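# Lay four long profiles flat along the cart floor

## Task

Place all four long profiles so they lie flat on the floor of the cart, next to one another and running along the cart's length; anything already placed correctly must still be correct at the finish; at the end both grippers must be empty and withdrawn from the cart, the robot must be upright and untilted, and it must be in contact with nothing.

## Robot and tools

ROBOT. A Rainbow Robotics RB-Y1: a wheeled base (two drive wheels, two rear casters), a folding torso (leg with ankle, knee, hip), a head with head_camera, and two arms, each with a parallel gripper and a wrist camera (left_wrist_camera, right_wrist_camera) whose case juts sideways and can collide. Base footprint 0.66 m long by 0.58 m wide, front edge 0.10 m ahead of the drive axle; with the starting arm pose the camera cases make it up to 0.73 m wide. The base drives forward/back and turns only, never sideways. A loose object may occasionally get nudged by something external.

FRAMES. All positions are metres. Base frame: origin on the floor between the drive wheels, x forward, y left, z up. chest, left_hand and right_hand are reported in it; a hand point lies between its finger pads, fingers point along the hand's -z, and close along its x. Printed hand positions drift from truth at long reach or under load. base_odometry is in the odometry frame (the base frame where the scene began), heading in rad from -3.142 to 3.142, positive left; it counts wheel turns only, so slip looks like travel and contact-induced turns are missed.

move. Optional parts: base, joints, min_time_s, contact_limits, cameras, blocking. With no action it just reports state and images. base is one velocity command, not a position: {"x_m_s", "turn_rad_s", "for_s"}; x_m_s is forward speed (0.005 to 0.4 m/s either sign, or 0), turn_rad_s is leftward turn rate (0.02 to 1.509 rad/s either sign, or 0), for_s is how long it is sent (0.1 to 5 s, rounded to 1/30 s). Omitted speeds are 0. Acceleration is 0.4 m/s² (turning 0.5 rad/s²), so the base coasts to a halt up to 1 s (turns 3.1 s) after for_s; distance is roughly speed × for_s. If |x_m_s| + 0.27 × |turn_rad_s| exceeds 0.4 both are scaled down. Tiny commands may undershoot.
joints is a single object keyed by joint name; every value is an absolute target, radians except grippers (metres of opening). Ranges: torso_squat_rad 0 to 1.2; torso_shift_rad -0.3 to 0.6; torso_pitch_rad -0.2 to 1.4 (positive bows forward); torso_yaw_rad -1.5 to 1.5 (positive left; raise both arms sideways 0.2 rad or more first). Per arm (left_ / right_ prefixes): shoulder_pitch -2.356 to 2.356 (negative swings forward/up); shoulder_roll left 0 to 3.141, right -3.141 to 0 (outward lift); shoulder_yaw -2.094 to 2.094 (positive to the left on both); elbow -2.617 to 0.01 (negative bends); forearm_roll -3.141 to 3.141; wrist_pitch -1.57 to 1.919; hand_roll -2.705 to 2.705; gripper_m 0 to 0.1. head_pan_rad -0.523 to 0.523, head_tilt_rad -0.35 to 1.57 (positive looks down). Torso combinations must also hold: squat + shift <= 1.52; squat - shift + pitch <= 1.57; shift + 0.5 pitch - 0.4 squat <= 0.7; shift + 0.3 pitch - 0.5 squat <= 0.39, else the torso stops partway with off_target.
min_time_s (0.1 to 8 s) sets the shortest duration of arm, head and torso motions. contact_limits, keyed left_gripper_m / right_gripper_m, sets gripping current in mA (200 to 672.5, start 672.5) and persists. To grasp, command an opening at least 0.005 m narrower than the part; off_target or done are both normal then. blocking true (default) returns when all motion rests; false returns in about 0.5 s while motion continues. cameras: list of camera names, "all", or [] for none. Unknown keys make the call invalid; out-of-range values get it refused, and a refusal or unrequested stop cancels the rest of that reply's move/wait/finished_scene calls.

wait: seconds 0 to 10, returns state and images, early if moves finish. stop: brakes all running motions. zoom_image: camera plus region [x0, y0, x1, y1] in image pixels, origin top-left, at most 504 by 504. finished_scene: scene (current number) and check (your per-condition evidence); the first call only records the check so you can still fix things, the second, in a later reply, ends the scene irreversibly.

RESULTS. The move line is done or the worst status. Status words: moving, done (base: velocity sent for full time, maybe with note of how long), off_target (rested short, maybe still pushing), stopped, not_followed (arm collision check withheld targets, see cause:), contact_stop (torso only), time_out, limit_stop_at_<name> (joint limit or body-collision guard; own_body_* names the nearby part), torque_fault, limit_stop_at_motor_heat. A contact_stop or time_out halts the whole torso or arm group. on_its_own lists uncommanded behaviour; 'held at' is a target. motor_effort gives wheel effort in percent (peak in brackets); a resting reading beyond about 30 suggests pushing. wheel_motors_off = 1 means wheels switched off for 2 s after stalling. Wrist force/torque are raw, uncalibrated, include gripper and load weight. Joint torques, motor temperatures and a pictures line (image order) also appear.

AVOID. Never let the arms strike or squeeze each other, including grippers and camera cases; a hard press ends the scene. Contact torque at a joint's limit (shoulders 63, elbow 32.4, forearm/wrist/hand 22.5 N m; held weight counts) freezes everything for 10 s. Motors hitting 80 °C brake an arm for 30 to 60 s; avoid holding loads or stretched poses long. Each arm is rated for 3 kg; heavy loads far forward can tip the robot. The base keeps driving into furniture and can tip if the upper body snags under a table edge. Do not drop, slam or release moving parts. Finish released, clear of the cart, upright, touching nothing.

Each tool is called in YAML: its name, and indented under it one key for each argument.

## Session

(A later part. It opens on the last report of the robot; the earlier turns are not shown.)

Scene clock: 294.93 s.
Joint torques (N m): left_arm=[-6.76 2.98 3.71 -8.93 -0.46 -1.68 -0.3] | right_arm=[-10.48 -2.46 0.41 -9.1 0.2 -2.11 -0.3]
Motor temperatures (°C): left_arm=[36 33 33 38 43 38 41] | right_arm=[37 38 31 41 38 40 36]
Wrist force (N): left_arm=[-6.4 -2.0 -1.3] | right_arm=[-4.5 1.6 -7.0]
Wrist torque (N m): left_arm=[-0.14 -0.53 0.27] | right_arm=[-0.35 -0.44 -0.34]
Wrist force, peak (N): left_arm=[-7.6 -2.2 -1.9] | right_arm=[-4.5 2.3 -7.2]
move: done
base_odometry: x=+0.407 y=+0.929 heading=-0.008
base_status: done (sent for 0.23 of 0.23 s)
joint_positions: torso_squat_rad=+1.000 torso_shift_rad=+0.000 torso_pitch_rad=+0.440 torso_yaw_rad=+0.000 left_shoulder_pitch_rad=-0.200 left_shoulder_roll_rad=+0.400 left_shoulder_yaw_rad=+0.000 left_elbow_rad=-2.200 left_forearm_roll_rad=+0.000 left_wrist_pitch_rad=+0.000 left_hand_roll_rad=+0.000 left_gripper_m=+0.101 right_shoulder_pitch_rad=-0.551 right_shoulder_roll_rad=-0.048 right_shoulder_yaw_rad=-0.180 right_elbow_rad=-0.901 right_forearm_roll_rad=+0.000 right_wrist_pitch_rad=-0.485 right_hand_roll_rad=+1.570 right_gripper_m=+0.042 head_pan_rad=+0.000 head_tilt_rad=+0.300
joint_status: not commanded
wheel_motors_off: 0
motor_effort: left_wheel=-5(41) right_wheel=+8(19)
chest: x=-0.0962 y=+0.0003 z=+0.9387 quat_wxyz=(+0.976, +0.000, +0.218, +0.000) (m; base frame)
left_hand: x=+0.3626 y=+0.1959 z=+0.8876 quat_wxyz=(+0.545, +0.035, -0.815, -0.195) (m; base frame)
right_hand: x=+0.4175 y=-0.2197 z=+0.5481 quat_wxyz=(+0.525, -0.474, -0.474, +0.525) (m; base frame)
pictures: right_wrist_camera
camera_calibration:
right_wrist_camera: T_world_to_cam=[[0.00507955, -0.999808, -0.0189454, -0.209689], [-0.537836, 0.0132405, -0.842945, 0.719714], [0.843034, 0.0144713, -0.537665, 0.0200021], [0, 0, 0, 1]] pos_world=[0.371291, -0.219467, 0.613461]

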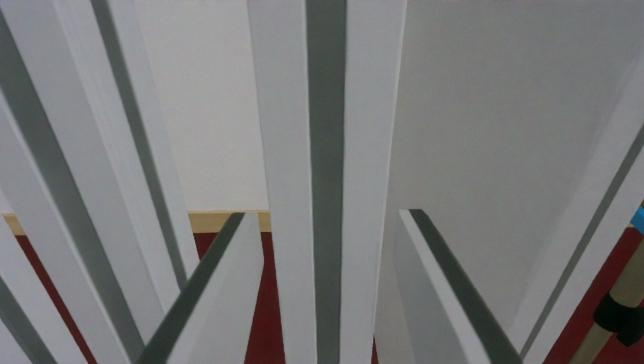

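move:
  joints: {"right_gripper_m":0.015}
  cameras: ["right_wrist_camera"]

move:
  joints: {"torso_squat_rad":0.9}
  min_time_s: 1
  cameras: ["head_camera"]

move:
  base: {"x_m_s":-0.2,"for_s":1.67}
  cameras: ["head_camera"]

move:
  base: {"turn_rad_s":-0.5,"for_s":3.15}
  cameras: []

move:
  base: {"x_m_s":0.3,"for_s":3.97}
  cameras: []

move:
  base: {"turn_rad_s":0.5,"for_s":3.11}
  cameras: ["head_camera","right_wrist_camera"]

Scene clock: 305.50 s.
Joint torques (N m): left_arm=[-5.91 3.22 3.01 -9.06 -0.35 -1.54 -0.16] | right_arm=[-10.13 -2.21 0.45 -9.12 0.43 -2.22 0.01]
Motor temperatures (°C): left_arm=[36 33 33 39 43 38 41] | right_arm=[37 38 31 41 38 40 36]
Wrist force (N): left_arm=[-6.5 -2.1 -1.4] | right_arm=[-3.2 1.4 -6.8]
Wrist torque (N m): left_arm=[-0.13 -0.56 0.29] | right_arm=[-0.35 -0.47 -0.79]
Wrist force, peak (N): left_arm=[-7.1 -2.0 -1.7] | right_arm=[-4.6 1.9 -6.9]
move: off_target
base_odometry: x=+0.407 y=+0.929 heading=-0.008
base_status: not commanded
joint_positions: torso_squat_rad=+1.000 torso_shift_rad=+0.000 torso_pitch_rad=+0.440 torso_yaw_rad=+0.000 left_shoulder_pitch_rad=-0.200 left_shoulder_roll_rad=+0.400 left_shoulder_yaw_rad=+0.000 left_elbow_rad=-2.200 left_forearm_roll_rad=+0.000 left_wrist_pitch_rad=+0.000 left_hand_roll_rad=+0.000 left_gripper_m=+0.101 right_shoulder_pitch_rad=-0.551 right_shoulder_roll_rad=-0.048 right_shoulder_yaw_rad=-0.180 right_elbow_rad=-0.901 right_forearm_roll_rad=+0.000 right_wrist_pitch_rad=-0.485 right_hand_roll_rad=+1.570 right_gripper_m=+0.029 head_pan_rad=+0.000 head_tilt_rad=+0.300
joint_status: right_gripper_m off_target (ended at +0.029, target +0.015)
wheel_motors_off: 0
motor_effort: left_wheel=-5(6) right_wheel=+6(8)
chest: x=-0.0962 y=+0.0003 z=+0.9387 quat_wxyz=(+0.976, +0.000, +0.218, +0.000) (m; base frame)
left_hand: x=+0.3626 y=+0.1959 z=+0.8876 quat_wxyz=(+0.545, +0.035, -0.815, -0.195) (m; base frame)
right_hand: x=+0.4175 y=-0.2197 z=+0.5481 quat_wxyz=(+0.525, -0.474, -0.474, +0.525) (m; base frame)
pictures: right_wrist_camera
camera_calibration:
right_wrist_camera: T_world_to_cam=[[0.00506707, -0.999807, -0.0189948, -0.209658], [-0.537836, 0.0132889, -0.842945, 0.719724], [0.843034, 0.0144873, -0.537665, 0.0200051], [0, 0, 0, 1]] pos_world=[0.371291, -0.219472, 0.613461]

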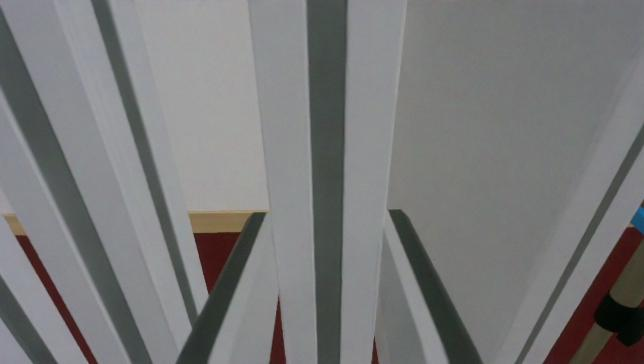

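Scene clock: 306.77 s.
Joint torques (N m): left_arm=[-6.23 2.96 3.78 -9.04 -0.28 -1.58 -0.22] | right_arm=[-14.42 -2.34 0 -13.46 0.2 -4.64 -0.05]
Motor temperatures (°C): left_arm=[36 33 33 39 43 38 41] | right_arm=[37 38 31 41 38 40 36]
Wrist force (N): left_arm=[-6.6 -2.2 -1.4] | right_arm=[-4.2 10.8 -7.8]
Wrist torque (N m): left_arm=[-0.07 -0.52 0.23] | right_arm=[-0.10 -0.43 -0.36]
Wrist force, peak (N): left_arm=[-7.0 -2.2 -1.4] | right_arm=[-4.7 11.3 -7.9]
move: done
base_odometry: x=+0.407 y=+0.929 heading=-0.008
base_status: not commanded
joint_positions: torso_squat_rad=+0.900 torso_shift_rad=+0.000 torso_pitch_rad=+0.441 torso_yaw_rad=+0.000 left_shoulder_pitch_rad=-0.200 left_shoulder_roll_rad=+0.400 left_shoulder_yaw_rad=+0.000 left_elbow_rad=-2.200 left_forearm_roll_rad=+0.000 left_wrist_pitch_rad=+0.000 left_hand_roll_rad=+0.000 left_gripper_m=+0.101 right_shoulder_pitch_rad=-0.550 right_shoulder_roll_rad=-0.048 right_shoulder_yaw_rad=-0.180 right_elbow_rad=-0.900 right_forearm_roll_rad=+0.000 right_wrist_pitch_rad=-0.484 right_hand_roll_rad=+1.570 right_gripper_m=+0.029 head_pan_rad=+0.000 head_tilt_rad=+0.300
joint_status: all done
wheel_motors_off: 0
motor_effort: left_wheel=-5(6) right_wheel=+9(9)
chest: x=-0.0960 y=+0.0003 z=+0.9955 quat_wxyz=(+0.976, +0.000, +0.218, +0.000) (m; base frame)
left_hand: x=+0.3627 y=+0.1959 z=+0.9443 quat_wxyz=(+0.546, +0.035, -0.814, -0.195) (m; base frame)
right_hand: x=+0.4169 y=-0.2199 z=+0.6037 quat_wxyz=(+0.525, -0.473, -0.473, +0.525) (m; base frame)
pictures: head_camera
camera_calibration:
head_camera: T_world_to_cam=[[-0.058667, -0.99823, 0.00970884, -0.00483263], [-0.637365, 0.0299697, -0.769979, 0.961288], [0.768325, -0.0513604, -0.637995, 0.67875], [0, 0, 0, 1]] pos_world=[0.0909074, 0.00122725, 1.17326]

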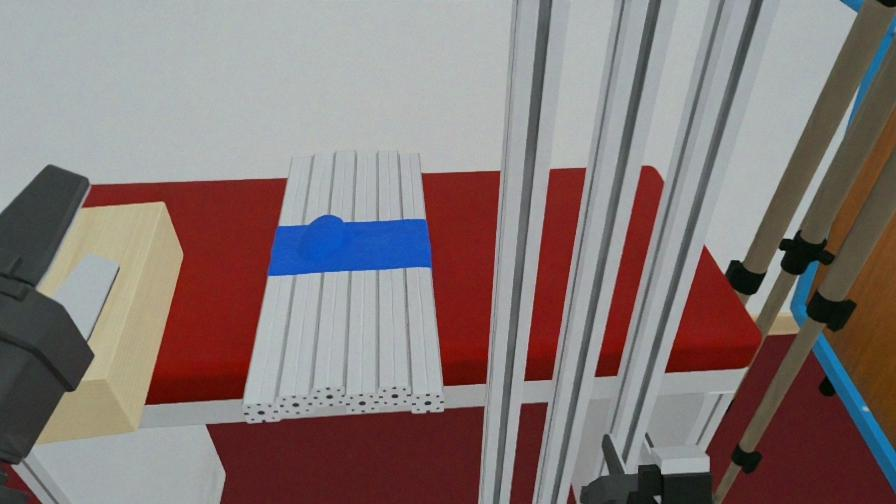

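Scene clock: 309.60 s.
Joint torques (N m): left_arm=[-7.18 3.43 3.55 -9.34 -0.25 -1.65 -0.14] | right_arm=[-15.36 -2.4 0.49 -13.65 0.17 -4.57 -0.04]
Motor temperatures (°C): left_arm=[36 33 33 39 43 38 41] | right_arm=[37 38 31 41 38 40 36]
Wrist force (N): left_arm=[-6.4 -2.3 -1.1] | right_arm=[-4.2 10.6 -7.3]
Wrist torque (N m): left_arm=[-0.06 -0.54 0.27] | right_arm=[-0.01 -0.45 -0.34]
Wrist force, peak (N): left_arm=[-7.2 -2.3 -1.2] | right_arm=[-4.2 11.5 -8.6]
move: done
base_odometry: x=+0.073 y=+0.931 heading=-0.009
base_status: done (sent for 1.67 of 1.67 s)
joint_positions: torso_squat_rad=+0.900 torso_shift_rad=+0.000 torso_pitch_rad=+0.440 torso_yaw_rad=+0.000 left_shoulder_pitch_rad=-0.200 left_shoulder_roll_rad=+0.400 left_shoulder_yaw_rad=+0.000 left_elbow_rad=-2.200 left_forearm_roll_rad=+0.000 left_wrist_pitch_rad=+0.000 left_hand_roll_rad=+0.000 left_gripper_m=+0.101 right_shoulder_pitch_rad=-0.550 right_shoulder_roll_rad=-0.048 right_shoulder_yaw_rad=-0.180 right_elbow_rad=-0.900 right_forearm_roll_rad=+0.000 right_wrist_pitch_rad=-0.484 right_hand_roll_rad=+1.570 right_gripper_m=+0.029 head_pan_rad=+0.000 head_tilt_rad=+0.300
joint_status: not commanded
wheel_motors_off: 0
motor_effort: left_wheel=-11(30) right_wheel=+11(47)
chest: x=-0.0961 y=+0.0003 z=+0.9955 quat_wxyz=(+0.976, +0.000, +0.218, +0.000) (m; base frame)
left_hand: x=+0.3627 y=+0.1959 z=+0.9443 quat_wxyz=(+0.546, +0.035, -0.814, -0.195) (m; base frame)
right_hand: x=+0.4167 y=-0.2199 z=+0.6037 quat_wxyz=(+0.525, -0.473, -0.473, +0.525) (m; base frame)
pictures: head_camera
camera_calibration:
head_camera: T_world_to_cam=[[-0.0586721, -0.99823, 0.00969159, -0.00482328], [-0.637233, 0.0299774, -0.770088, 0.961383], [0.768435, -0.0513585, -0.637864, 0.678708], [0, 0, 0, 1]] pos_world=[0.0907991, 0.00122285, 1.17332]

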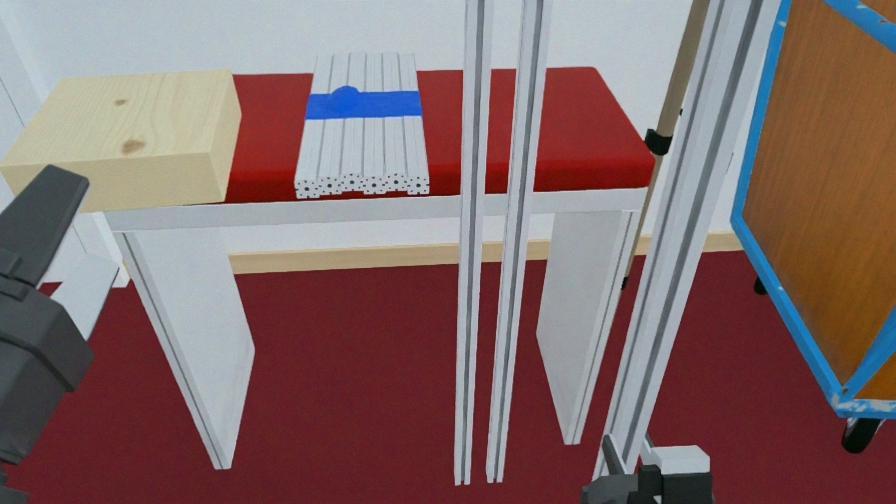

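Scene clock: 314.10 s.
Joint torques (N m): left_arm=[-6.35 3.27 3.24 -8.94 -0.3 -1.65 -0.05] | right_arm=[-15.02 -2.74 0.92 -13.97 0.26 -4.82 -0.11]
Motor temperatures (°C): left_arm=[36 33 33 39 43 38 41] | right_arm=[37 38 31 41 38 41 36]
Wrist force (N): left_arm=[-6.7 -2.3 -1.0] | right_arm=[-4.2 10.9 -7.8]
Wrist torque (N m): left_arm=[-0.08 -0.53 0.27] | right_arm=[-0.06 -0.44 -0.38]
Wrist force, peak (N): left_arm=[-7.1 -2.3 -1.5] | right_arm=[-4.5 11.1 -7.9]
move: done
base_odometry: x=+0.073 y=+0.931 heading=-1.592
base_status: done (sent for 3.17 of 3.17 s)
joint_positions: torso_squat_rad=+0.900 torso_shift_rad=+0.000 torso_pitch_rad=+0.440 torso_yaw_rad=+0.000 left_shoulder_pitch_rad=-0.200 left_shoulder_roll_rad=+0.400 left_shoulder_yaw_rad=+0.000 left_elbow_rad=-2.200 left_forearm_roll_rad=+0.000 left_wrist_pitch_rad=+0.000 left_hand_roll_rad=+0.000 left_gripper_m=+0.101 right_shoulder_pitch_rad=-0.550 right_shoulder_roll_rad=-0.048 right_shoulder_yaw_rad=-0.180 right_elbow_rad=-0.900 right_forearm_roll_rad=+0.000 right_wrist_pitch_rad=-0.484 right_hand_roll_rad=+1.570 right_gripper_m=+0.029 head_pan_rad=+0.000 head_tilt_rad=+0.300
joint_status: not commanded
wheel_motors_off: 0
motor_effort: left_wheel=+13(47) right_wheel=+3(47)
chest: x=-0.0961 y=+0.0003 z=+0.9955 quat_wxyz=(+0.976, +0.000, +0.218, +0.000) (m; base frame)
left_hand: x=+0.3627 y=+0.1959 z=+0.9443 quat_wxyz=(+0.546, +0.035, -0.814, -0.195) (m; base frame)
right_hand: x=+0.4168 y=-0.2199 z=+0.6037 quat_wxyz=(+0.525, -0.473, -0.473, +0.525) (m; base frame)
pictures: none
No camera images: "cameras" was empty.

Scene clock: 319.30 s.
Joint torques (N m): left_arm=[-5.94 2.23 2.77 -9.19 -0.57 -1.52 -0.29] | right_arm=[-14.66 -2.5 0.52 -13.41 0.43 -4.66 -0.44]
Motor temperatures (°C): left_arm=[36 33 33 39 43 38 41] | right_arm=[37 38 31 42 38 41 36]
Wrist force (N): left_arm=[-6.9 -2.3 -1.1] | right_arm=[-4.2 11.1 -7.7]
Wrist torque (N m): left_arm=[-0.06 -0.59 0.24] | right_arm=[-0.06 -0.44 -0.37]
Wrist force, peak (N): left_arm=[-7.1 -2.3 -1.7] | right_arm=[-4.4 11.5 -8.7]
move: done
base_odometry: x=+0.048 y=-0.258 heading=-1.592
base_status: done (sent for 3.97 of 3.97 s)
joint_positions: torso_squat_rad=+0.900 torso_shift_rad=+0.000 torso_pitch_rad=+0.440 torso_yaw_rad=+0.000 left_shoulder_pitch_rad=-0.200 left_shoulder_roll_rad=+0.400 left_shoulder_yaw_rad=+0.000 left_elbow_rad=-2.200 left_forearm_roll_rad=+0.000 left_wrist_pitch_rad=+0.000 left_hand_roll_rad=+0.000 left_gripper_m=+0.101 right_shoulder_pitch_rad=-0.550 right_shoulder_roll_rad=-0.048 right_shoulder_yaw_rad=-0.180 right_elbow_rad=-0.900 right_forearm_roll_rad=+0.000 right_wrist_pitch_rad=-0.484 right_hand_roll_rad=+1.570 right_gripper_m=+0.029 head_pan_rad=+0.000 head_tilt_rad=+0.300
joint_status: not commanded
wheel_motors_off: 0
motor_effort: left_wheel=+2(46) right_wheel=-5(41)
chest: x=-0.0960 y=+0.0003 z=+0.9955 quat_wxyz=(+0.976, +0.000, +0.218, +0.000) (m; base frame)
left_hand: x=+0.3628 y=+0.1959 z=+0.9443 quat_wxyz=(+0.546, +0.035, -0.814, -0.195) (m; base frame)
right_hand: x=+0.4169 y=-0.2199 z=+0.6037 quat_wxyz=(+0.525, -0.473, -0.473, +0.525) (m; base frame)
pictures: none
No camera images: "cameras" was empty.

Scene clock: 323.73 s.
Joint torques (N m): left_arm=[-6.36 2.23 3.01 -9.15 -0.42 -1.65 -0.06] | right_arm=[-14.21 -2.69 0.42 -13.58 0.3 -4.67 -0.2]
Motor temperatures (°C): left_arm=[36 33 33 39 43 38 41] | right_arm=[37 38 31 42 38 41 36]
Wrist force (N): left_arm=[-6.4 -2.4 -1.2] | right_arm=[-4.2 10.9 -7.6]
Wrist torque (N m): left_arm=[-0.03 -0.52 0.28] | right_arm=[-0.03 -0.45 -0.36]
Wrist force, peak (N): left_arm=[-7.1 -2.1 -1.4] | right_arm=[-4.6 11.2 -7.6]
move: done
base_odometry: x=+0.048 y=-0.258 heading=-0.042
base_status: done (sent for 3.1 of 3.1 s)
joint_positions: torso_squat_rad=+0.900 torso_shift_rad=+0.000 torso_pitch_rad=+0.440 torso_yaw_rad=+0.000 left_shoulder_pitch_rad=-0.200 left_shoulder_roll_rad=+0.400 left_shoulder_yaw_rad=+0.000 left_elbow_rad=-2.200 left_forearm_roll_rad=+0.000 left_wrist_pitch_rad=+0.000 left_hand_roll_rad=+0.000 left_gripper_m=+0.101 right_shoulder_pitch_rad=-0.550 right_shoulder_roll_rad=-0.048 right_shoulder_yaw_rad=-0.180 right_elbow_rad=-0.900 right_forearm_roll_rad=+0.000 right_wrist_pitch_rad=-0.484 right_hand_roll_rad=+1.570 right_gripper_m=+0.029 head_pan_rad=+0.000 head_tilt_rad=+0.300
joint_status: not commanded
wheel_motors_off: 0
motor_effort: left_wheel=+2(39) right_wheel=+14(32)
chest: x=-0.0960 y=+0.0003 z=+0.9955 quat_wxyz=(+0.976, +0.000, +0.218, +0.000) (m; base frame)
left_hand: x=+0.3628 y=+0.1959 z=+0.9443 quat_wxyz=(+0.546, +0.035, -0.814, -0.195) (m; base frame)
right_hand: x=+0.4168 y=-0.2199 z=+0.6037 quat_wxyz=(+0.525, -0.473, -0.473, +0.525) (m; base frame)
pictures: head_camera, right_wrist_camera
camera_calibration:
head_camera: T_world_to_cam=[[-0.0586698, -0.998231, 0.00967951, -0.00481196], [-0.637351, 0.0299932, -0.76999, 0.961327], [0.768337, -0.0513444, -0.637983, 0.678754], [0, 0, 0, 1]] pos_world=[0.0909083, 0.00121351, 1.17329]
right_wrist_camera: T_world_to_cam=[[0.00467696, -0.999811, -0.0188478, -0.208751], [-0.540517, 0.0133298, -0.841228, 0.766287], [0.84132, 0.0141219, -0.540352, 0.0527003], [0, 0, 0, 1]] pos_world=[0.37083, -0.21967, 0.669164]

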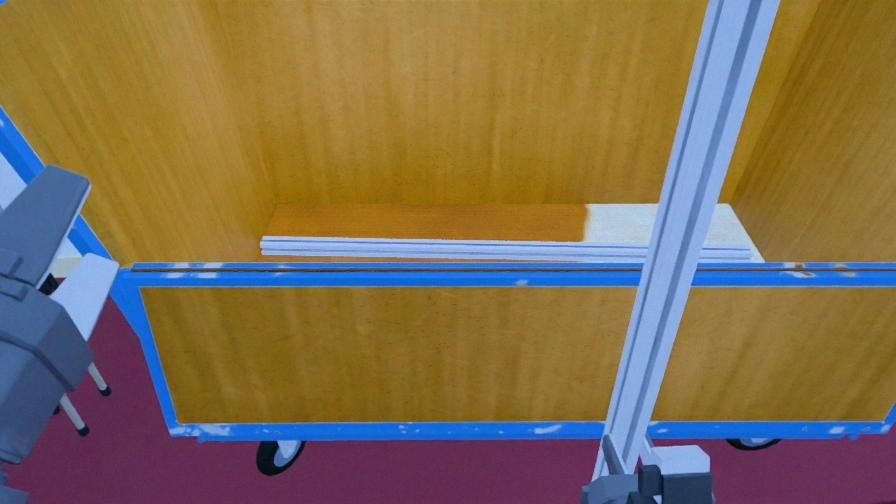

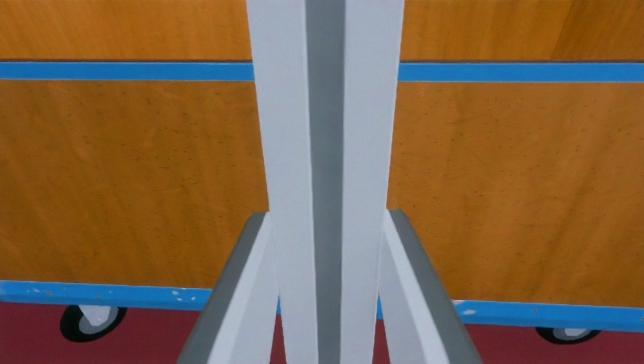

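move:
  joints: {"right_hand_roll_rad":-0.06,"left_shoulder_pitch_rad":-1.3,"left_shoulder_roll_rad":0.3,"left_elbow_rad":-2.0}
  min_time_s: 2
  cameras: []

move:
  joints: {"torso_squat_rad":0.85,"torso_shift_rad":0.45,"torso_pitch_rad":1.05,"right_shoulder_pitch_rad":-1.685,"right_shoulder_roll_rad":-0.39,"right_shoulder_yaw_rad":-0.347,"right_elbow_rad":-1.951,"right_wrist_pitch_rad":1.793,"left_shoulder_pitch_rad":-1.7,"left_shoulder_roll_rad":0.5,"head_tilt_rad":-0.1}
  min_time_s: 3
  cameras: []

move:
  joints: {"torso_squat_rad":0.72,"torso_shift_rad":0.43,"right_shoulder_pitch_rad":-2.128,"right_shoulder_roll_rad":-0.539,"right_shoulder_yaw_rad":-0.294,"right_elbow_rad":-0.967,"right_wrist_pitch_rad":1.673,"left_shoulder_pitch_rad":-2.2}
  min_time_s: 2
  cameras: ["head_camera"]

move:
  base: {"x_m_s":0.2,"for_s":1.3}
  cameras: ["head_camera","right_wrist_camera"]

Scene clock: 340.93 s.
Joint torques (N m): left_arm=[-17.23 2.55 2.14 -3.65 -0.42 -0.39 -0.3] | right_arm=[-14.55 -2.75 0.87 -13.52 0.39 -4.58 0.15]
Motor temperatures (°C): left_arm=[36 33 33 39 43 38 41] | right_arm=[37 38 31 42 38 42 36]
Wrist force (N): left_arm=[-3.5 -1.4 2.5] | right_arm=[-19.6 -4.9 -7.9]
Wrist torque (N m): left_arm=[-0.14 -0.41 0.22] | right_arm=[-0.05 -0.53 -0.41]
Wrist force, peak (N): left_arm=[-7.4 -1.9 -0.9] | right_arm=[-19.9 -5.2 -7.9]
move: done
base_odometry: x=+0.048 y=-0.258 heading=-0.042
base_status: not commanded
joint_positions: torso_squat_rad=+0.900 torso_shift_rad=+0.000 torso_pitch_rad=+0.440 torso_yaw_rad=+0.000 left_shoulder_pitch_rad=-1.300 left_shoulder_roll_rad=+0.300 left_shoulder_yaw_rad=+0.000 left_elbow_rad=-2.000 left_forearm_roll_rad=+0.000 left_wrist_pitch_rad=+0.000 left_hand_roll_rad=+0.000 left_gripper_m=+0.101 right_shoulder_pitch_rad=-0.550 right_shoulder_roll_rad=-0.048 right_shoulder_yaw_rad=-0.180 right_elbow_rad=-0.900 right_forearm_roll_rad=+0.000 right_wrist_pitch_rad=-0.484 right_hand_roll_rad=-0.060 right_gripper_m=+0.029 head_pan_rad=+0.000 head_tilt_rad=+0.300
joint_status: all done
wheel_motors_off: 0
motor_effort: left_wheel=+2(3) right_wheel=+12(16)
chest: x=-0.0960 y=+0.0003 z=+0.9955 quat_wxyz=(+0.976, +0.000, +0.218, +0.000) (m; base frame)
left_hand: x=+0.3205 y=+0.0650 z=+1.3444 quat_wxyz=(+0.143, -0.071, -0.975, -0.153) (m; base frame)
right_hand: x=+0.4168 y=-0.2199 z=+0.6037 quat_wxyz=(+0.743, +0.020, -0.669, -0.022) (m; base frame)
pictures: none
No camera images: "cameras" was empty.

Scene clock: 345.17 s.
Joint torques (N m): left_arm=[-18.53 4.94 2.55 -5.41 -0.27 -0.78 -0.01] | right_arm=[-22.05 -10.07 0.35 -11.22 0.42 -3.52 0.08]
Motor temperatures (°C): left_arm=[36 33 33 39 43 38 41] | right_arm=[37 38 31 42 38 42 36]
Wrist force (N): left_arm=[-4.1 -1.7 1.5] | right_arm=[-16.0 -5.1 -17.1]
Wrist torque (N m): left_arm=[-0.06 -0.39 0.29] | right_arm=[-0.13 -0.51 -0.39]
Wrist force, peak (N): left_arm=[-5.0 -1.8 1.6] | right_arm=[-16.8 -4.9 -18.1]
move: done
base_odometry: x=+0.048 y=-0.258 heading=-0.042
base_status: not commanded
joint_positions: torso_squat_rad=+0.850 torso_shift_rad=+0.450 torso_pitch_rad=+1.051 torso_yaw_rad=+0.000 left_shoulder_pitch_rad=-1.700 left_shoulder_roll_rad=+0.500 left_shoulder_yaw_rad=+0.000 left_elbow_rad=-2.000 left_forearm_roll_rad=+0.000 left_wrist_pitch_rad=+0.000 left_hand_roll_rad=+0.000 left_gripper_m=+0.101 right_shoulder_pitch_rad=-1.684 right_shoulder_roll_rad=-0.389 right_shoulder_yaw_rad=-0.347 right_elbow_rad=-1.950 right_forearm_roll_rad=+0.000 right_wrist_pitch_rad=+1.793 right_hand_roll_rad=-0.060 right_gripper_m=+0.029 head_pan_rad=+0.000 head_tilt_rad=-0.100
joint_status: all done
wheel_motors_off: 0
motor_effort: left_wheel=-6(7) right_wheel=+9(20)
chest: x=+0.2416 y=+0.0003 z=+0.8503 quat_wxyz=(+0.865, +0.000, +0.501, +0.000) (m; base frame)
left_hand: x=+0.7379 y=+0.0656 z=+1.0916 quat_wxyz=(+0.227, -0.067, -0.957, -0.166) (m; base frame)
right_hand: x=+0.8263 y=-0.2192 z=+0.7280 quat_wxyz=(+0.921, +0.012, -0.388, -0.027) (m; base frame)
pictures: none
No camera images: "cameras" was empty.

Scene clock: 347.53 s.
Joint torques (N m): left_arm=[-17.7 4.12 1.6 -1.48 -0.47 0.1 -0.12] | right_arm=[-27.72 -10.49 1.35 -12.87 0.37 -1.75 0.1]
Motor temperatures (°C): left_arm=[36 33 33 39 43 38 41] | right_arm=[38 38 31 42 38 42 36]
Wrist force (N): left_arm=[-1.6 -0.8 2.6] | right_arm=[-10.5 -4.9 -20.8]
Wrist torque (N m): left_arm=[-0.18 -0.28 0.26] | right_arm=[0.05 -0.47 -0.41]
Wrist force, peak (N): left_arm=[-4.6 -1.8 1.9] | right_arm=[-17.4 -4.5 -17.6]
move: done
base_odometry: x=+0.048 y=-0.258 heading=-0.042
base_status: not commanded
joint_positions: torso_squat_rad=+0.720 torso_shift_rad=+0.430 torso_pitch_rad=+1.051 torso_yaw_rad=+0.000 left_shoulder_pitch_rad=-2.200 left_shoulder_roll_rad=+0.500 left_shoulder_yaw_rad=+0.000 left_elbow_rad=-2.000 left_forearm_roll_rad=+0.000 left_wrist_pitch_rad=+0.000 left_hand_roll_rad=+0.000 left_gripper_m=+0.101 right_shoulder_pitch_rad=-2.127 right_shoulder_roll_rad=-0.538 right_shoulder_yaw_rad=-0.294 right_elbow_rad=-0.966 right_forearm_roll_rad=+0.000 right_wrist_pitch_rad=+1.673 right_hand_roll_rad=-0.060 right_gripper_m=+0.029 head_pan_rad=+0.000 head_tilt_rad=-0.100
joint_status: all done
wheel_motors_off: 0
motor_effort: left_wheel=-7(7) right_wheel=+10(13)
chest: x=+0.2600 y=+0.0003 z=+0.9126 quat_wxyz=(+0.865, +0.000, +0.501, +0.000) (m; base frame)
left_hand: x=+0.6011 y=+0.0802 z=+1.3440 quat_wxyz=(-0.014, -0.083, -0.990, -0.116) (m; base frame)
right_hand: x=+0.9189 y=-0.2191 z=+0.7390 quat_wxyz=(+0.980, +0.006, -0.197, -0.029) (m; base frame)
pictures: head_camera
camera_calibration:
head_camera: T_world_to_cam=[[-0.0552062, -0.998243, 0.0215036, 0.00910707], [-0.783993, 0.0300008, -0.620045, 1.02097], [0.61831, -0.051089, -0.784272, 0.44508], [0, 0, 0, 1]] pos_world=[0.525737, 0.00119996, 0.981914]

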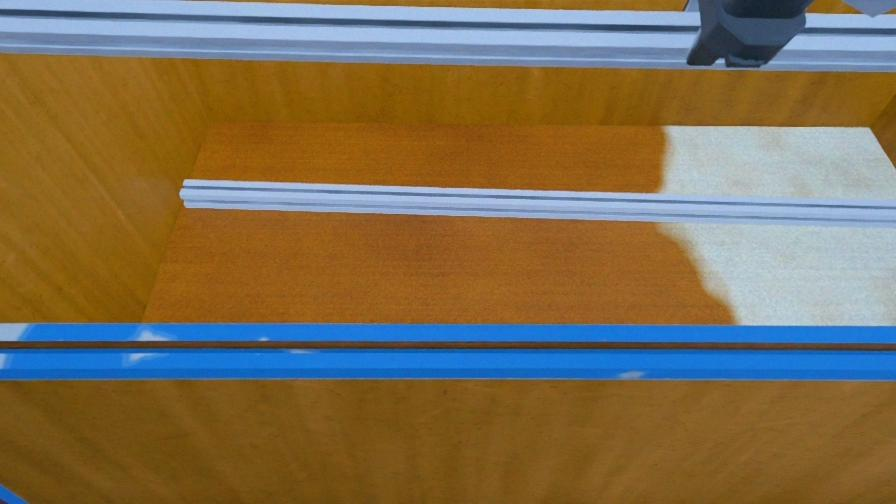

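Scene clock: 350.43 s.
Joint torques (N m): left_arm=[-17.57 3.5 1.74 -1.43 -0.42 0.42 -0.08] | right_arm=[-28.44 -9.57 1.53 -13.02 0.41 -2.05 -0.09]
Motor temperatures (°C): left_arm=[36 33 33 39 43 38 41] | right_arm=[38 38 31 42 38 42 36]
Wrist force (N): left_arm=[-1.5 -1.0 2.4] | right_arm=[-10.6 -5.0 -21.0]
Wrist torque (N m): left_arm=[-0.16 -0.25 0.26] | right_arm=[0.06 -0.48 -0.36]
Wrist force, peak (N): left_arm=[-1.8 -1.3 2.7] | right_arm=[-11.3 -4.7 -22.6]
move: done
base_odometry: x=+0.308 y=-0.269 heading=-0.043
base_status: done (sent for 1.3 of 1.3 s)
joint_positions: torso_squat_rad=+0.720 torso_shift_rad=+0.430 torso_pitch_rad=+1.051 torso_yaw_rad=+0.000 left_shoulder_pitch_rad=-2.200 left_shoulder_roll_rad=+0.500 left_shoulder_yaw_rad=+0.000 left_elbow_rad=-2.000 left_forearm_roll_rad=+0.000 left_wrist_pitch_rad=+0.000 left_hand_roll_rad=+0.000 left_gripper_m=+0.101 right_shoulder_pitch_rad=-2.127 right_shoulder_roll_rad=-0.539 right_shoulder_yaw_rad=-0.294 right_elbow_rad=-0.966 right_forearm_roll_rad=+0.000 right_wrist_pitch_rad=+1.673 right_hand_roll_rad=-0.060 right_gripper_m=+0.029 head_pan_rad=+0.000 head_tilt_rad=-0.100
joint_status: not commanded
wheel_motors_off: 0
motor_effort: left_wheel=-7(18) right_wheel=+7(39)
chest: x=+0.2600 y=+0.0003 z=+0.9126 quat_wxyz=(+0.865, +0.000, +0.501, +0.000) (m; base frame)
left_hand: x=+0.6011 y=+0.0802 z=+1.3441 quat_wxyz=(-0.014, -0.083, -0.990, -0.116) (m; base frame)
right_hand: x=+0.9189 y=-0.2192 z=+0.7390 quat_wxyz=(+0.980, +0.006, -0.197, -0.029) (m; base frame)
pictures: head_camera, right_wrist_camera
camera_calibration:
head_camera: T_world_to_cam=[[-0.0552065, -0.998243, 0.0215015, 0.00910925], [-0.783976, 0.030001, -0.620066, 1.021], [0.618331, -0.0510883, -0.784255, 0.445067], [0, 0, 0, 1]] pos_world=[0.525744, 0.00119995, 0.981938]
right_wrist_camera: T_world_to_cam=[[-0.916751, 0.0766217, -0.392042, 1.15056], [-0.113722, 0.890758, 0.44002, 0.0047972], [0.38293, 0.447972, -0.80789, 0.41739], [0, 0, 0, 1]] pos_world=[0.895487, -0.27941, 0.786161]

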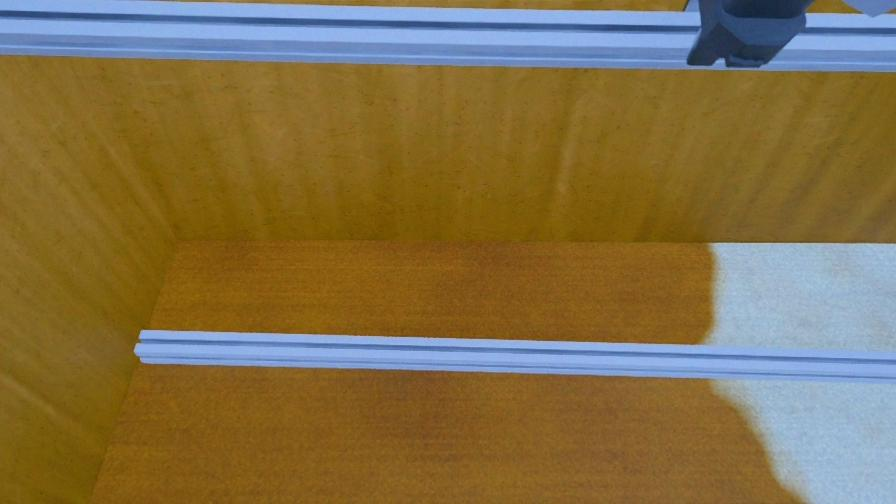

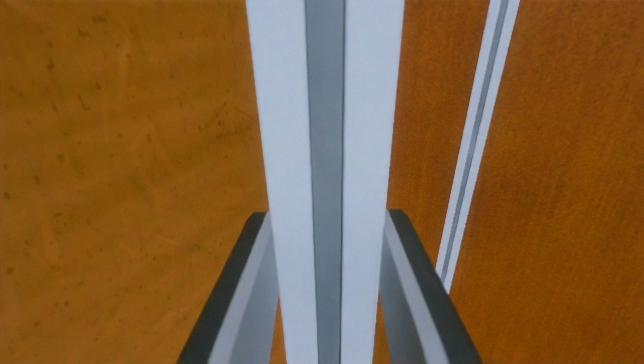

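move:
  joints: {"right_shoulder_pitch_rad":-1.75,"right_shoulder_roll_rad":-0.41,"right_shoulder_yaw_rad":-0.345,"right_elbow_rad":-0.85,"right_wrist_pitch_rad":1.4,"right_hand_roll_rad":-0.05,"head_tilt_rad":0.2}
  min_time_s: 2
  cameras: ["head_camera"]

move:
  base: {"x_m_s":0.15,"for_s":0.53}
  cameras: []

move:
  joints: {"right_shoulder_pitch_rad":-1.612,"right_shoulder_roll_rad":-0.364,"right_shoulder_yaw_rad":-0.349,"right_elbow_rad":-0.508,"right_wrist_pitch_rad":1.073}
  min_time_s: 2
  cameras: ["head_camera","right_wrist_camera"]

Scene clock: 358.80 s.
Joint torques (N m): left_arm=[-17.11 3.66 2.53 -1.13 -0.44 0 -0.34] | right_arm=[-23.62 -8.26 -0.36 -12.67 0.51 -0.92 0.24]
Motor temperatures (°C): left_arm=[37 33 33 38 43 38 41] | right_arm=[39 38 31 42 38 41 36]
Wrist force (N): left_arm=[-1.5 -1.2 2.4] | right_arm=[-7.2 -4.5 -21.5]
Wrist torque (N m): left_arm=[-0.14 -0.28 0.24] | right_arm=[0.05 -0.45 -0.38]
Wrist force, peak (N): left_arm=[-1.6 -1.4 2.8] | right_arm=[-10.7 -5.0 -21.1]
move: done
base_odometry: x=+0.308 y=-0.269 heading=-0.043
base_status: not commanded
joint_positions: torso_squat_rad=+0.720 torso_shift_rad=+0.430 torso_pitch_rad=+1.051 torso_yaw_rad=+0.000 left_shoulder_pitch_rad=-2.200 left_shoulder_roll_rad=+0.500 left_shoulder_yaw_rad=+0.000 left_elbow_rad=-2.000 left_forearm_roll_rad=+0.000 left_wrist_pitch_rad=+0.000 left_hand_roll_rad=+0.000 left_gripper_m=+0.101 right_shoulder_pitch_rad=-1.749 right_shoulder_roll_rad=-0.410 right_shoulder_yaw_rad=-0.345 right_elbow_rad=-0.849 right_forearm_roll_rad=+0.000 right_wrist_pitch_rad=+1.400 right_hand_roll_rad=-0.050 right_gripper_m=+0.029 head_pan_rad=+0.000 head_tilt_rad=+0.200
joint_status: all done
wheel_motors_off: 0
motor_effort: left_wheel=-7(8) right_wheel=+7(10)
chest: x=+0.2600 y=+0.0003 z=+0.9126 quat_wxyz=(+0.865, +0.000, +0.501, +0.000) (m; base frame)
left_hand: x=+0.6011 y=+0.0802 z=+1.3441 quat_wxyz=(-0.014, -0.083, -0.990, -0.116) (m; base frame)
right_hand: x=+0.8245 y=-0.2174 z=+0.5010 quat_wxyz=(+0.997, +0.004, -0.079, -0.024) (m; base frame)
pictures: head_camera
camera_calibration:
head_camera: T_world_to_cam=[[-0.0465007, -0.998231, 0.0370399, -0.0101903], [-0.93218, 0.0300381, -0.360747, 0.829393], [0.358996, -0.0513028, -0.931928, 0.706996], [0, 0, 0, 1]] pos_world=[0.518861, 0.00118519, 0.958448]

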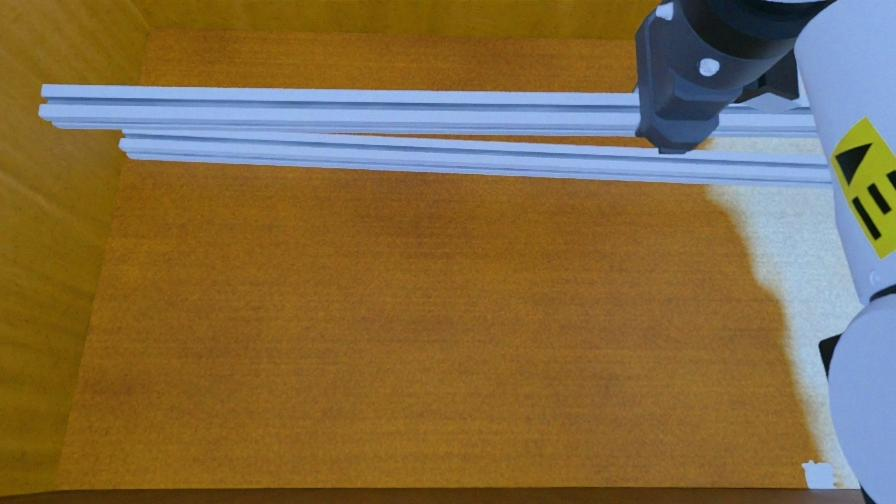

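Scene clock: 360.00 s.
Joint torques (N m): left_arm=[-17.9 4.3 2.58 -1.41 -0.42 0.33 -0.18] | right_arm=[-23.55 -8.7 0.01 -12.28 0.47 -0.74 0.07]
Motor temperatures (°C): left_arm=[37 33 33 38 43 38 41] | right_arm=[39 38 31 42 38 41 36]
Wrist force (N): left_arm=[-1.5 -1.1 2.4] | right_arm=[-6.8 -4.5 -21.3]
Wrist torque (N m): left_arm=[-0.15 -0.26 0.27] | right_arm=[0.09 -0.43 -0.35]
Wrist force, peak (N): left_arm=[-2.2 -1.3 2.6] | right_arm=[-8.7 -4.3 -22.0]
move: done
base_odometry: x=+0.388 y=-0.273 heading=-0.043
base_status: done (sent for 0.53 of 0.53 s)
joint_positions: torso_squat_rad=+0.720 torso_shift_rad=+0.430 torso_pitch_rad=+1.051 torso_yaw_rad=+0.000 left_shoulder_pitch_rad=-2.200 left_shoulder_roll_rad=+0.500 left_shoulder_yaw_rad=+0.000 left_elbow_rad=-2.000 left_forearm_roll_rad=+0.000 left_wrist_pitch_rad=+0.000 left_hand_roll_rad=+0.000 left_gripper_m=+0.101 right_shoulder_pitch_rad=-1.749 right_shoulder_roll_rad=-0.410 right_shoulder_yaw_rad=-0.345 right_elbow_rad=-0.849 right_forearm_roll_rad=+0.000 right_wrist_pitch_rad=+1.400 right_hand_roll_rad=-0.050 right_gripper_m=+0.029 head_pan_rad=+0.000 head_tilt_rad=+0.200
joint_status: not commanded
wheel_motors_off: 0
motor_effort: left_wheel=-3(17) right_wheel=+4(34)
chest: x=+0.2601 y=+0.0003 z=+0.9126 quat_wxyz=(+0.865, +0.000, +0.502, +0.000) (m; base frame)
left_hand: x=+0.6012 y=+0.0802 z=+1.3440 quat_wxyz=(-0.014, -0.083, -0.990, -0.116) (m; base frame)
right_hand: x=+0.8246 y=-0.2174 z=+0.5010 quat_wxyz=(+0.997, +0.004, -0.079, -0.024) (m; base frame)
pictures: none
No camera images: "cameras" was empty.

Scene clock: 362.30 s.
Joint torques (N m): left_arm=[-18.15 4.08 2.48 -1.52 -0.47 0.4 0.03] | right_arm=[-18.98 -6.91 -0.45 -9.78 0.39 -0.32 0.07]
Motor temperatures (°C): left_arm=[37 33 33 38 43 38 41] | right_arm=[39 38 31 42 38 41 36]
Wrist force (N): left_arm=[-1.6 -0.8 2.4] | right_arm=[-4.5 -4.4 -21.9]
Wrist torque (N m): left_arm=[-0.16 -0.29 0.26] | right_arm=[0.06 -0.43 -0.33]
Wrist force, peak (N): left_arm=[-1.6 -1.3 2.7] | right_arm=[-5.3 -4.5 -22.4]
move: done
base_odometry: x=+0.388 y=-0.273 heading=-0.043
base_status: not commanded
joint_positions: torso_squat_rad=+0.720 torso_shift_rad=+0.430 torso_pitch_rad=+1.051 torso_yaw_rad=+0.000 left_shoulder_pitch_rad=-2.200 left_shoulder_roll_rad=+0.500 left_shoulder_yaw_rad=+0.000 left_elbow_rad=-2.000 left_forearm_roll_rad=+0.000 left_wrist_pitch_rad=+0.000 left_hand_roll_rad=+0.000 left_gripper_m=+0.101 right_shoulder_pitch_rad=-1.611 right_shoulder_roll_rad=-0.364 right_shoulder_yaw_rad=-0.349 right_elbow_rad=-0.508 right_forearm_roll_rad=+0.000 right_wrist_pitch_rad=+1.073 right_hand_roll_rad=-0.050 right_gripper_m=+0.029 head_pan_rad=+0.000 head_tilt_rad=+0.200
joint_status: all done
wheel_motors_off: 0
motor_effort: left_wheel=-4(5) right_wheel=+4(6)
chest: x=+0.2601 y=+0.0003 z=+0.9126 quat_wxyz=(+0.865, +0.000, +0.502, +0.000) (m; base frame)
left_hand: x=+0.6012 y=+0.0802 z=+1.3440 quat_wxyz=(-0.014, -0.083, -0.990, -0.116) (m; base frame)
right_hand: x=+0.7125 y=-0.2198 z=+0.3551 quat_wxyz=(+1.000, +0.000, +0.001, -0.025) (m; base frame)
pictures: head_camera, right_wrist_camera
camera_calibration:
head_camera: T_world_to_cam=[[-0.0464978, -0.998231, 0.0370437, -0.010192], [-0.932211, 0.0300385, -0.360667, 0.829358], [0.358917, -0.0513028, -0.931959, 0.707011], [0, 0, 0, 1]] pos_world=[0.518905, 0.001185, 0.958405]
right_wrist_camera: T_world_to_cam=[[-0.997708, 0.067523, -0.00449315, 0.72903], [0.0583077, 0.891445, 0.449361, 0.0250566], [0.0343476, 0.448069, -0.893339, 0.46537], [0, 0, 0, 1]] pos_world=[0.709913, -0.280081, 0.407749]

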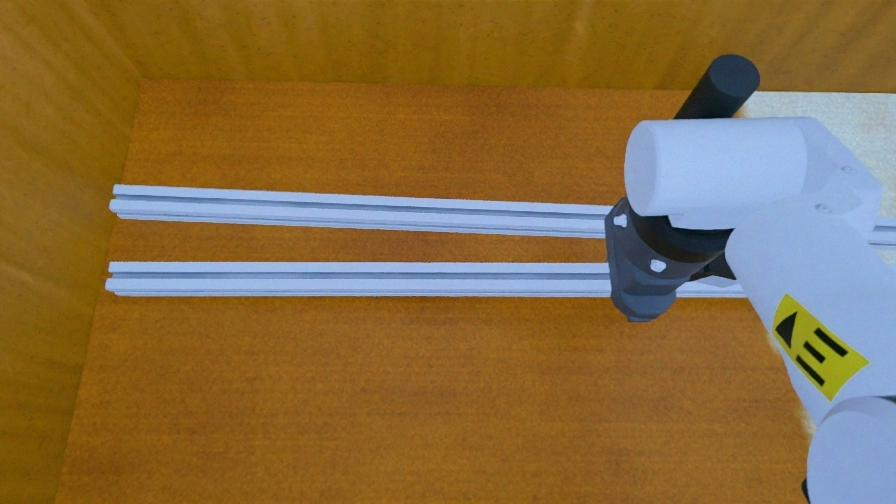

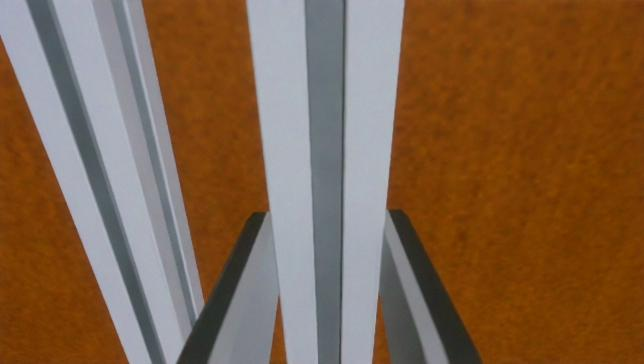

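move:
  joints: {"right_hand_roll_rad":-0.08}
  cameras: ["head_camera"]

move:
  joints: {"torso_squat_rad":0.811,"torso_shift_rad":0.47}
  min_time_s: 1.5
  cameras: ["head_camera"]

Scene clock: 366.33 s.
Joint torques (N m): left_arm=[-17.88 3.22 2.54 -1.4 -0.35 0.16 -0.11] | right_arm=[-19.74 -7.09 0.3 -9.49 0.25 -0.33 -0.34]
Motor temperatures (°C): left_arm=[37 33 33 38 43 38 41] | right_arm=[39 38 31 42 38 41 36]
Wrist force (N): left_arm=[-1.4 -1.0 2.3] | right_arm=[-4.6 -4.3 -21.9]
Wrist torque (N m): left_arm=[-0.17 -0.25 0.29] | right_arm=[0.05 -0.44 -0.15]
Wrist force, peak (N): left_arm=[-1.6 -1.4 2.6] | right_arm=[-5.0 -4.5 -22.2]
move: done
base_odometry: x=+0.388 y=-0.273 heading=-0.043
base_status: not commanded
joint_positions: torso_squat_rad=+0.720 torso_shift_rad=+0.430 torso_pitch_rad=+1.051 torso_yaw_rad=+0.000 left_shoulder_pitch_rad=-2.200 left_shoulder_roll_rad=+0.500 left_shoulder_yaw_rad=+0.000 left_elbow_rad=-2.000 left_forearm_roll_rad=+0.000 left_wrist_pitch_rad=+0.000 left_hand_roll_rad=+0.000 left_gripper_m=+0.101 right_shoulder_pitch_rad=-1.611 right_shoulder_roll_rad=-0.364 right_shoulder_yaw_rad=-0.349 right_elbow_rad=-0.508 right_forearm_roll_rad=+0.000 right_wrist_pitch_rad=+1.073 right_hand_roll_rad=-0.080 right_gripper_m=+0.029 head_pan_rad=+0.000 head_tilt_rad=+0.200
joint_status: all done
wheel_motors_off: 0
motor_effort: left_wheel=-4(5) right_wheel=+3(6)
chest: x=+0.2601 y=+0.0003 z=+0.9126 quat_wxyz=(+0.865, +0.000, +0.502, +0.000) (m; base frame)
left_hand: x=+0.6012 y=+0.0802 z=+1.3440 quat_wxyz=(-0.014, -0.083, -0.990, -0.116) (m; base frame)
right_hand: x=+0.7125 y=-0.2198 z=+0.3551 quat_wxyz=(+0.999, +0.000, +0.001, -0.040) (m; base frame)
pictures: head_camera
camera_calibration:
head_camera: T_world_to_cam=[[-0.0464977, -0.998231, 0.0370438, -0.0101921], [-0.932211, 0.0300383, -0.360667, 0.829358], [0.358916, -0.0513028, -0.931959, 0.707011], [0, 0, 0, 1]] pos_world=[0.518905, 0.0011851, 0.958405]

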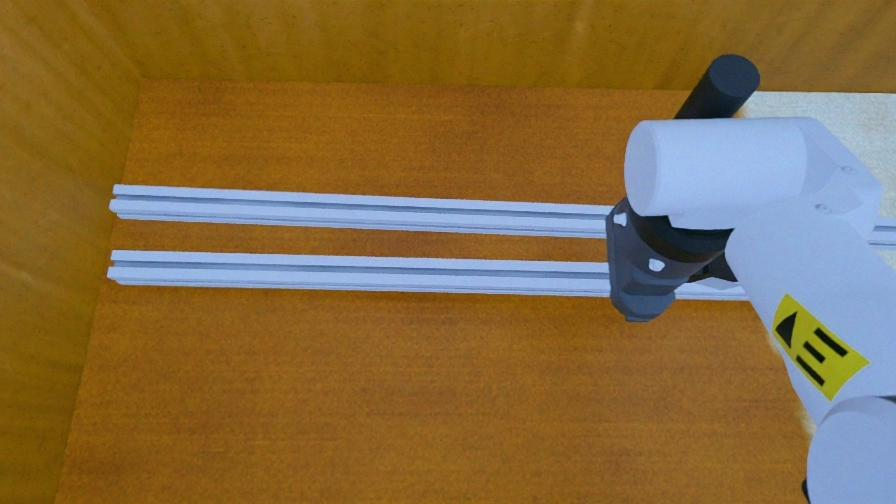

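Scene clock: 368.13 s.
Joint torques (N m): left_arm=[-17.53 3.69 2.38 -1.28 -0.4 0.1 -0.09] | right_arm=[-11.6 -7.2 0.18 -6.67 0.64 -6.88 -0.29]
Motor temperatures (°C): left_arm=[37 33 33 38 43 38 41] | right_arm=[39 38 31 42 38 41 36]
Wrist force (N): left_arm=[-1.6 -0.7 2.5] | right_arm=[-28.3 -5.0 41.8]
Wrist torque (N m): left_arm=[-0.19 -0.27 0.27] | right_arm=[0.04 0.59 -0.52]
Wrist force, peak (N): left_arm=[-2.5 -1.4 2.7] | right_arm=[-28.7 -4.7 43.1]
move: done
base_odometry: x=+0.388 y=-0.273 heading=-0.043
base_status: not commanded
joint_positions: torso_squat_rad=+0.811 torso_shift_rad=+0.469 torso_pitch_rad=+1.048 torso_yaw_rad=+0.000 left_shoulder_pitch_rad=-2.200 left_shoulder_roll_rad=+0.500 left_shoulder_yaw_rad=+0.000 left_elbow_rad=-2.000 left_forearm_roll_rad=+0.000 left_wrist_pitch_rad=+0.000 left_hand_roll_rad=+0.000 left_gripper_m=+0.101 right_shoulder_pitch_rad=-1.613 right_shoulder_roll_rad=-0.364 right_shoulder_yaw_rad=-0.349 right_elbow_rad=-0.508 right_forearm_roll_rad=+0.000 right_wrist_pitch_rad=+1.075 right_hand_roll_rad=-0.080 right_gripper_m=+0.029 head_pan_rad=+0.000 head_tilt_rad=+0.200
joint_status: all done
wheel_motors_off: 0
motor_effort: left_wheel=-2(8) right_wheel=+14(15)
chest: x=+0.2579 y=+0.0003 z=+0.8651 quat_wxyz=(+0.866, +0.000, +0.500, +0.000) (m; base frame)
left_hand: x=+0.5977 y=+0.0804 z=+1.2975 quat_wxyz=(-0.016, -0.083, -0.990, -0.116) (m; base frame)
right_hand: x=+0.7130 y=-0.2196 z=+0.3099 quat_wxyz=(+0.999, +0.000, -0.001, -0.040) (m; base frame)
pictures: head_camera
camera_calibration:
head_camera: T_world_to_cam=[[-0.046755, -0.99821, 0.0373022, -0.00862427], [-0.931124, 0.0300305, -0.363465, 0.812361], [0.361694, -0.0517268, -0.930861, 0.661832], [0, 0, 0, 1]] pos_world=[0.516625, 0.00123003, 0.91166]

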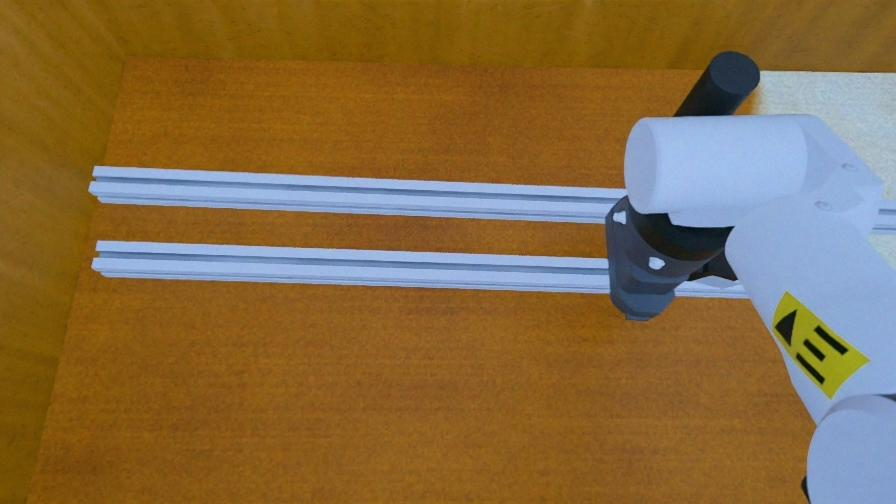

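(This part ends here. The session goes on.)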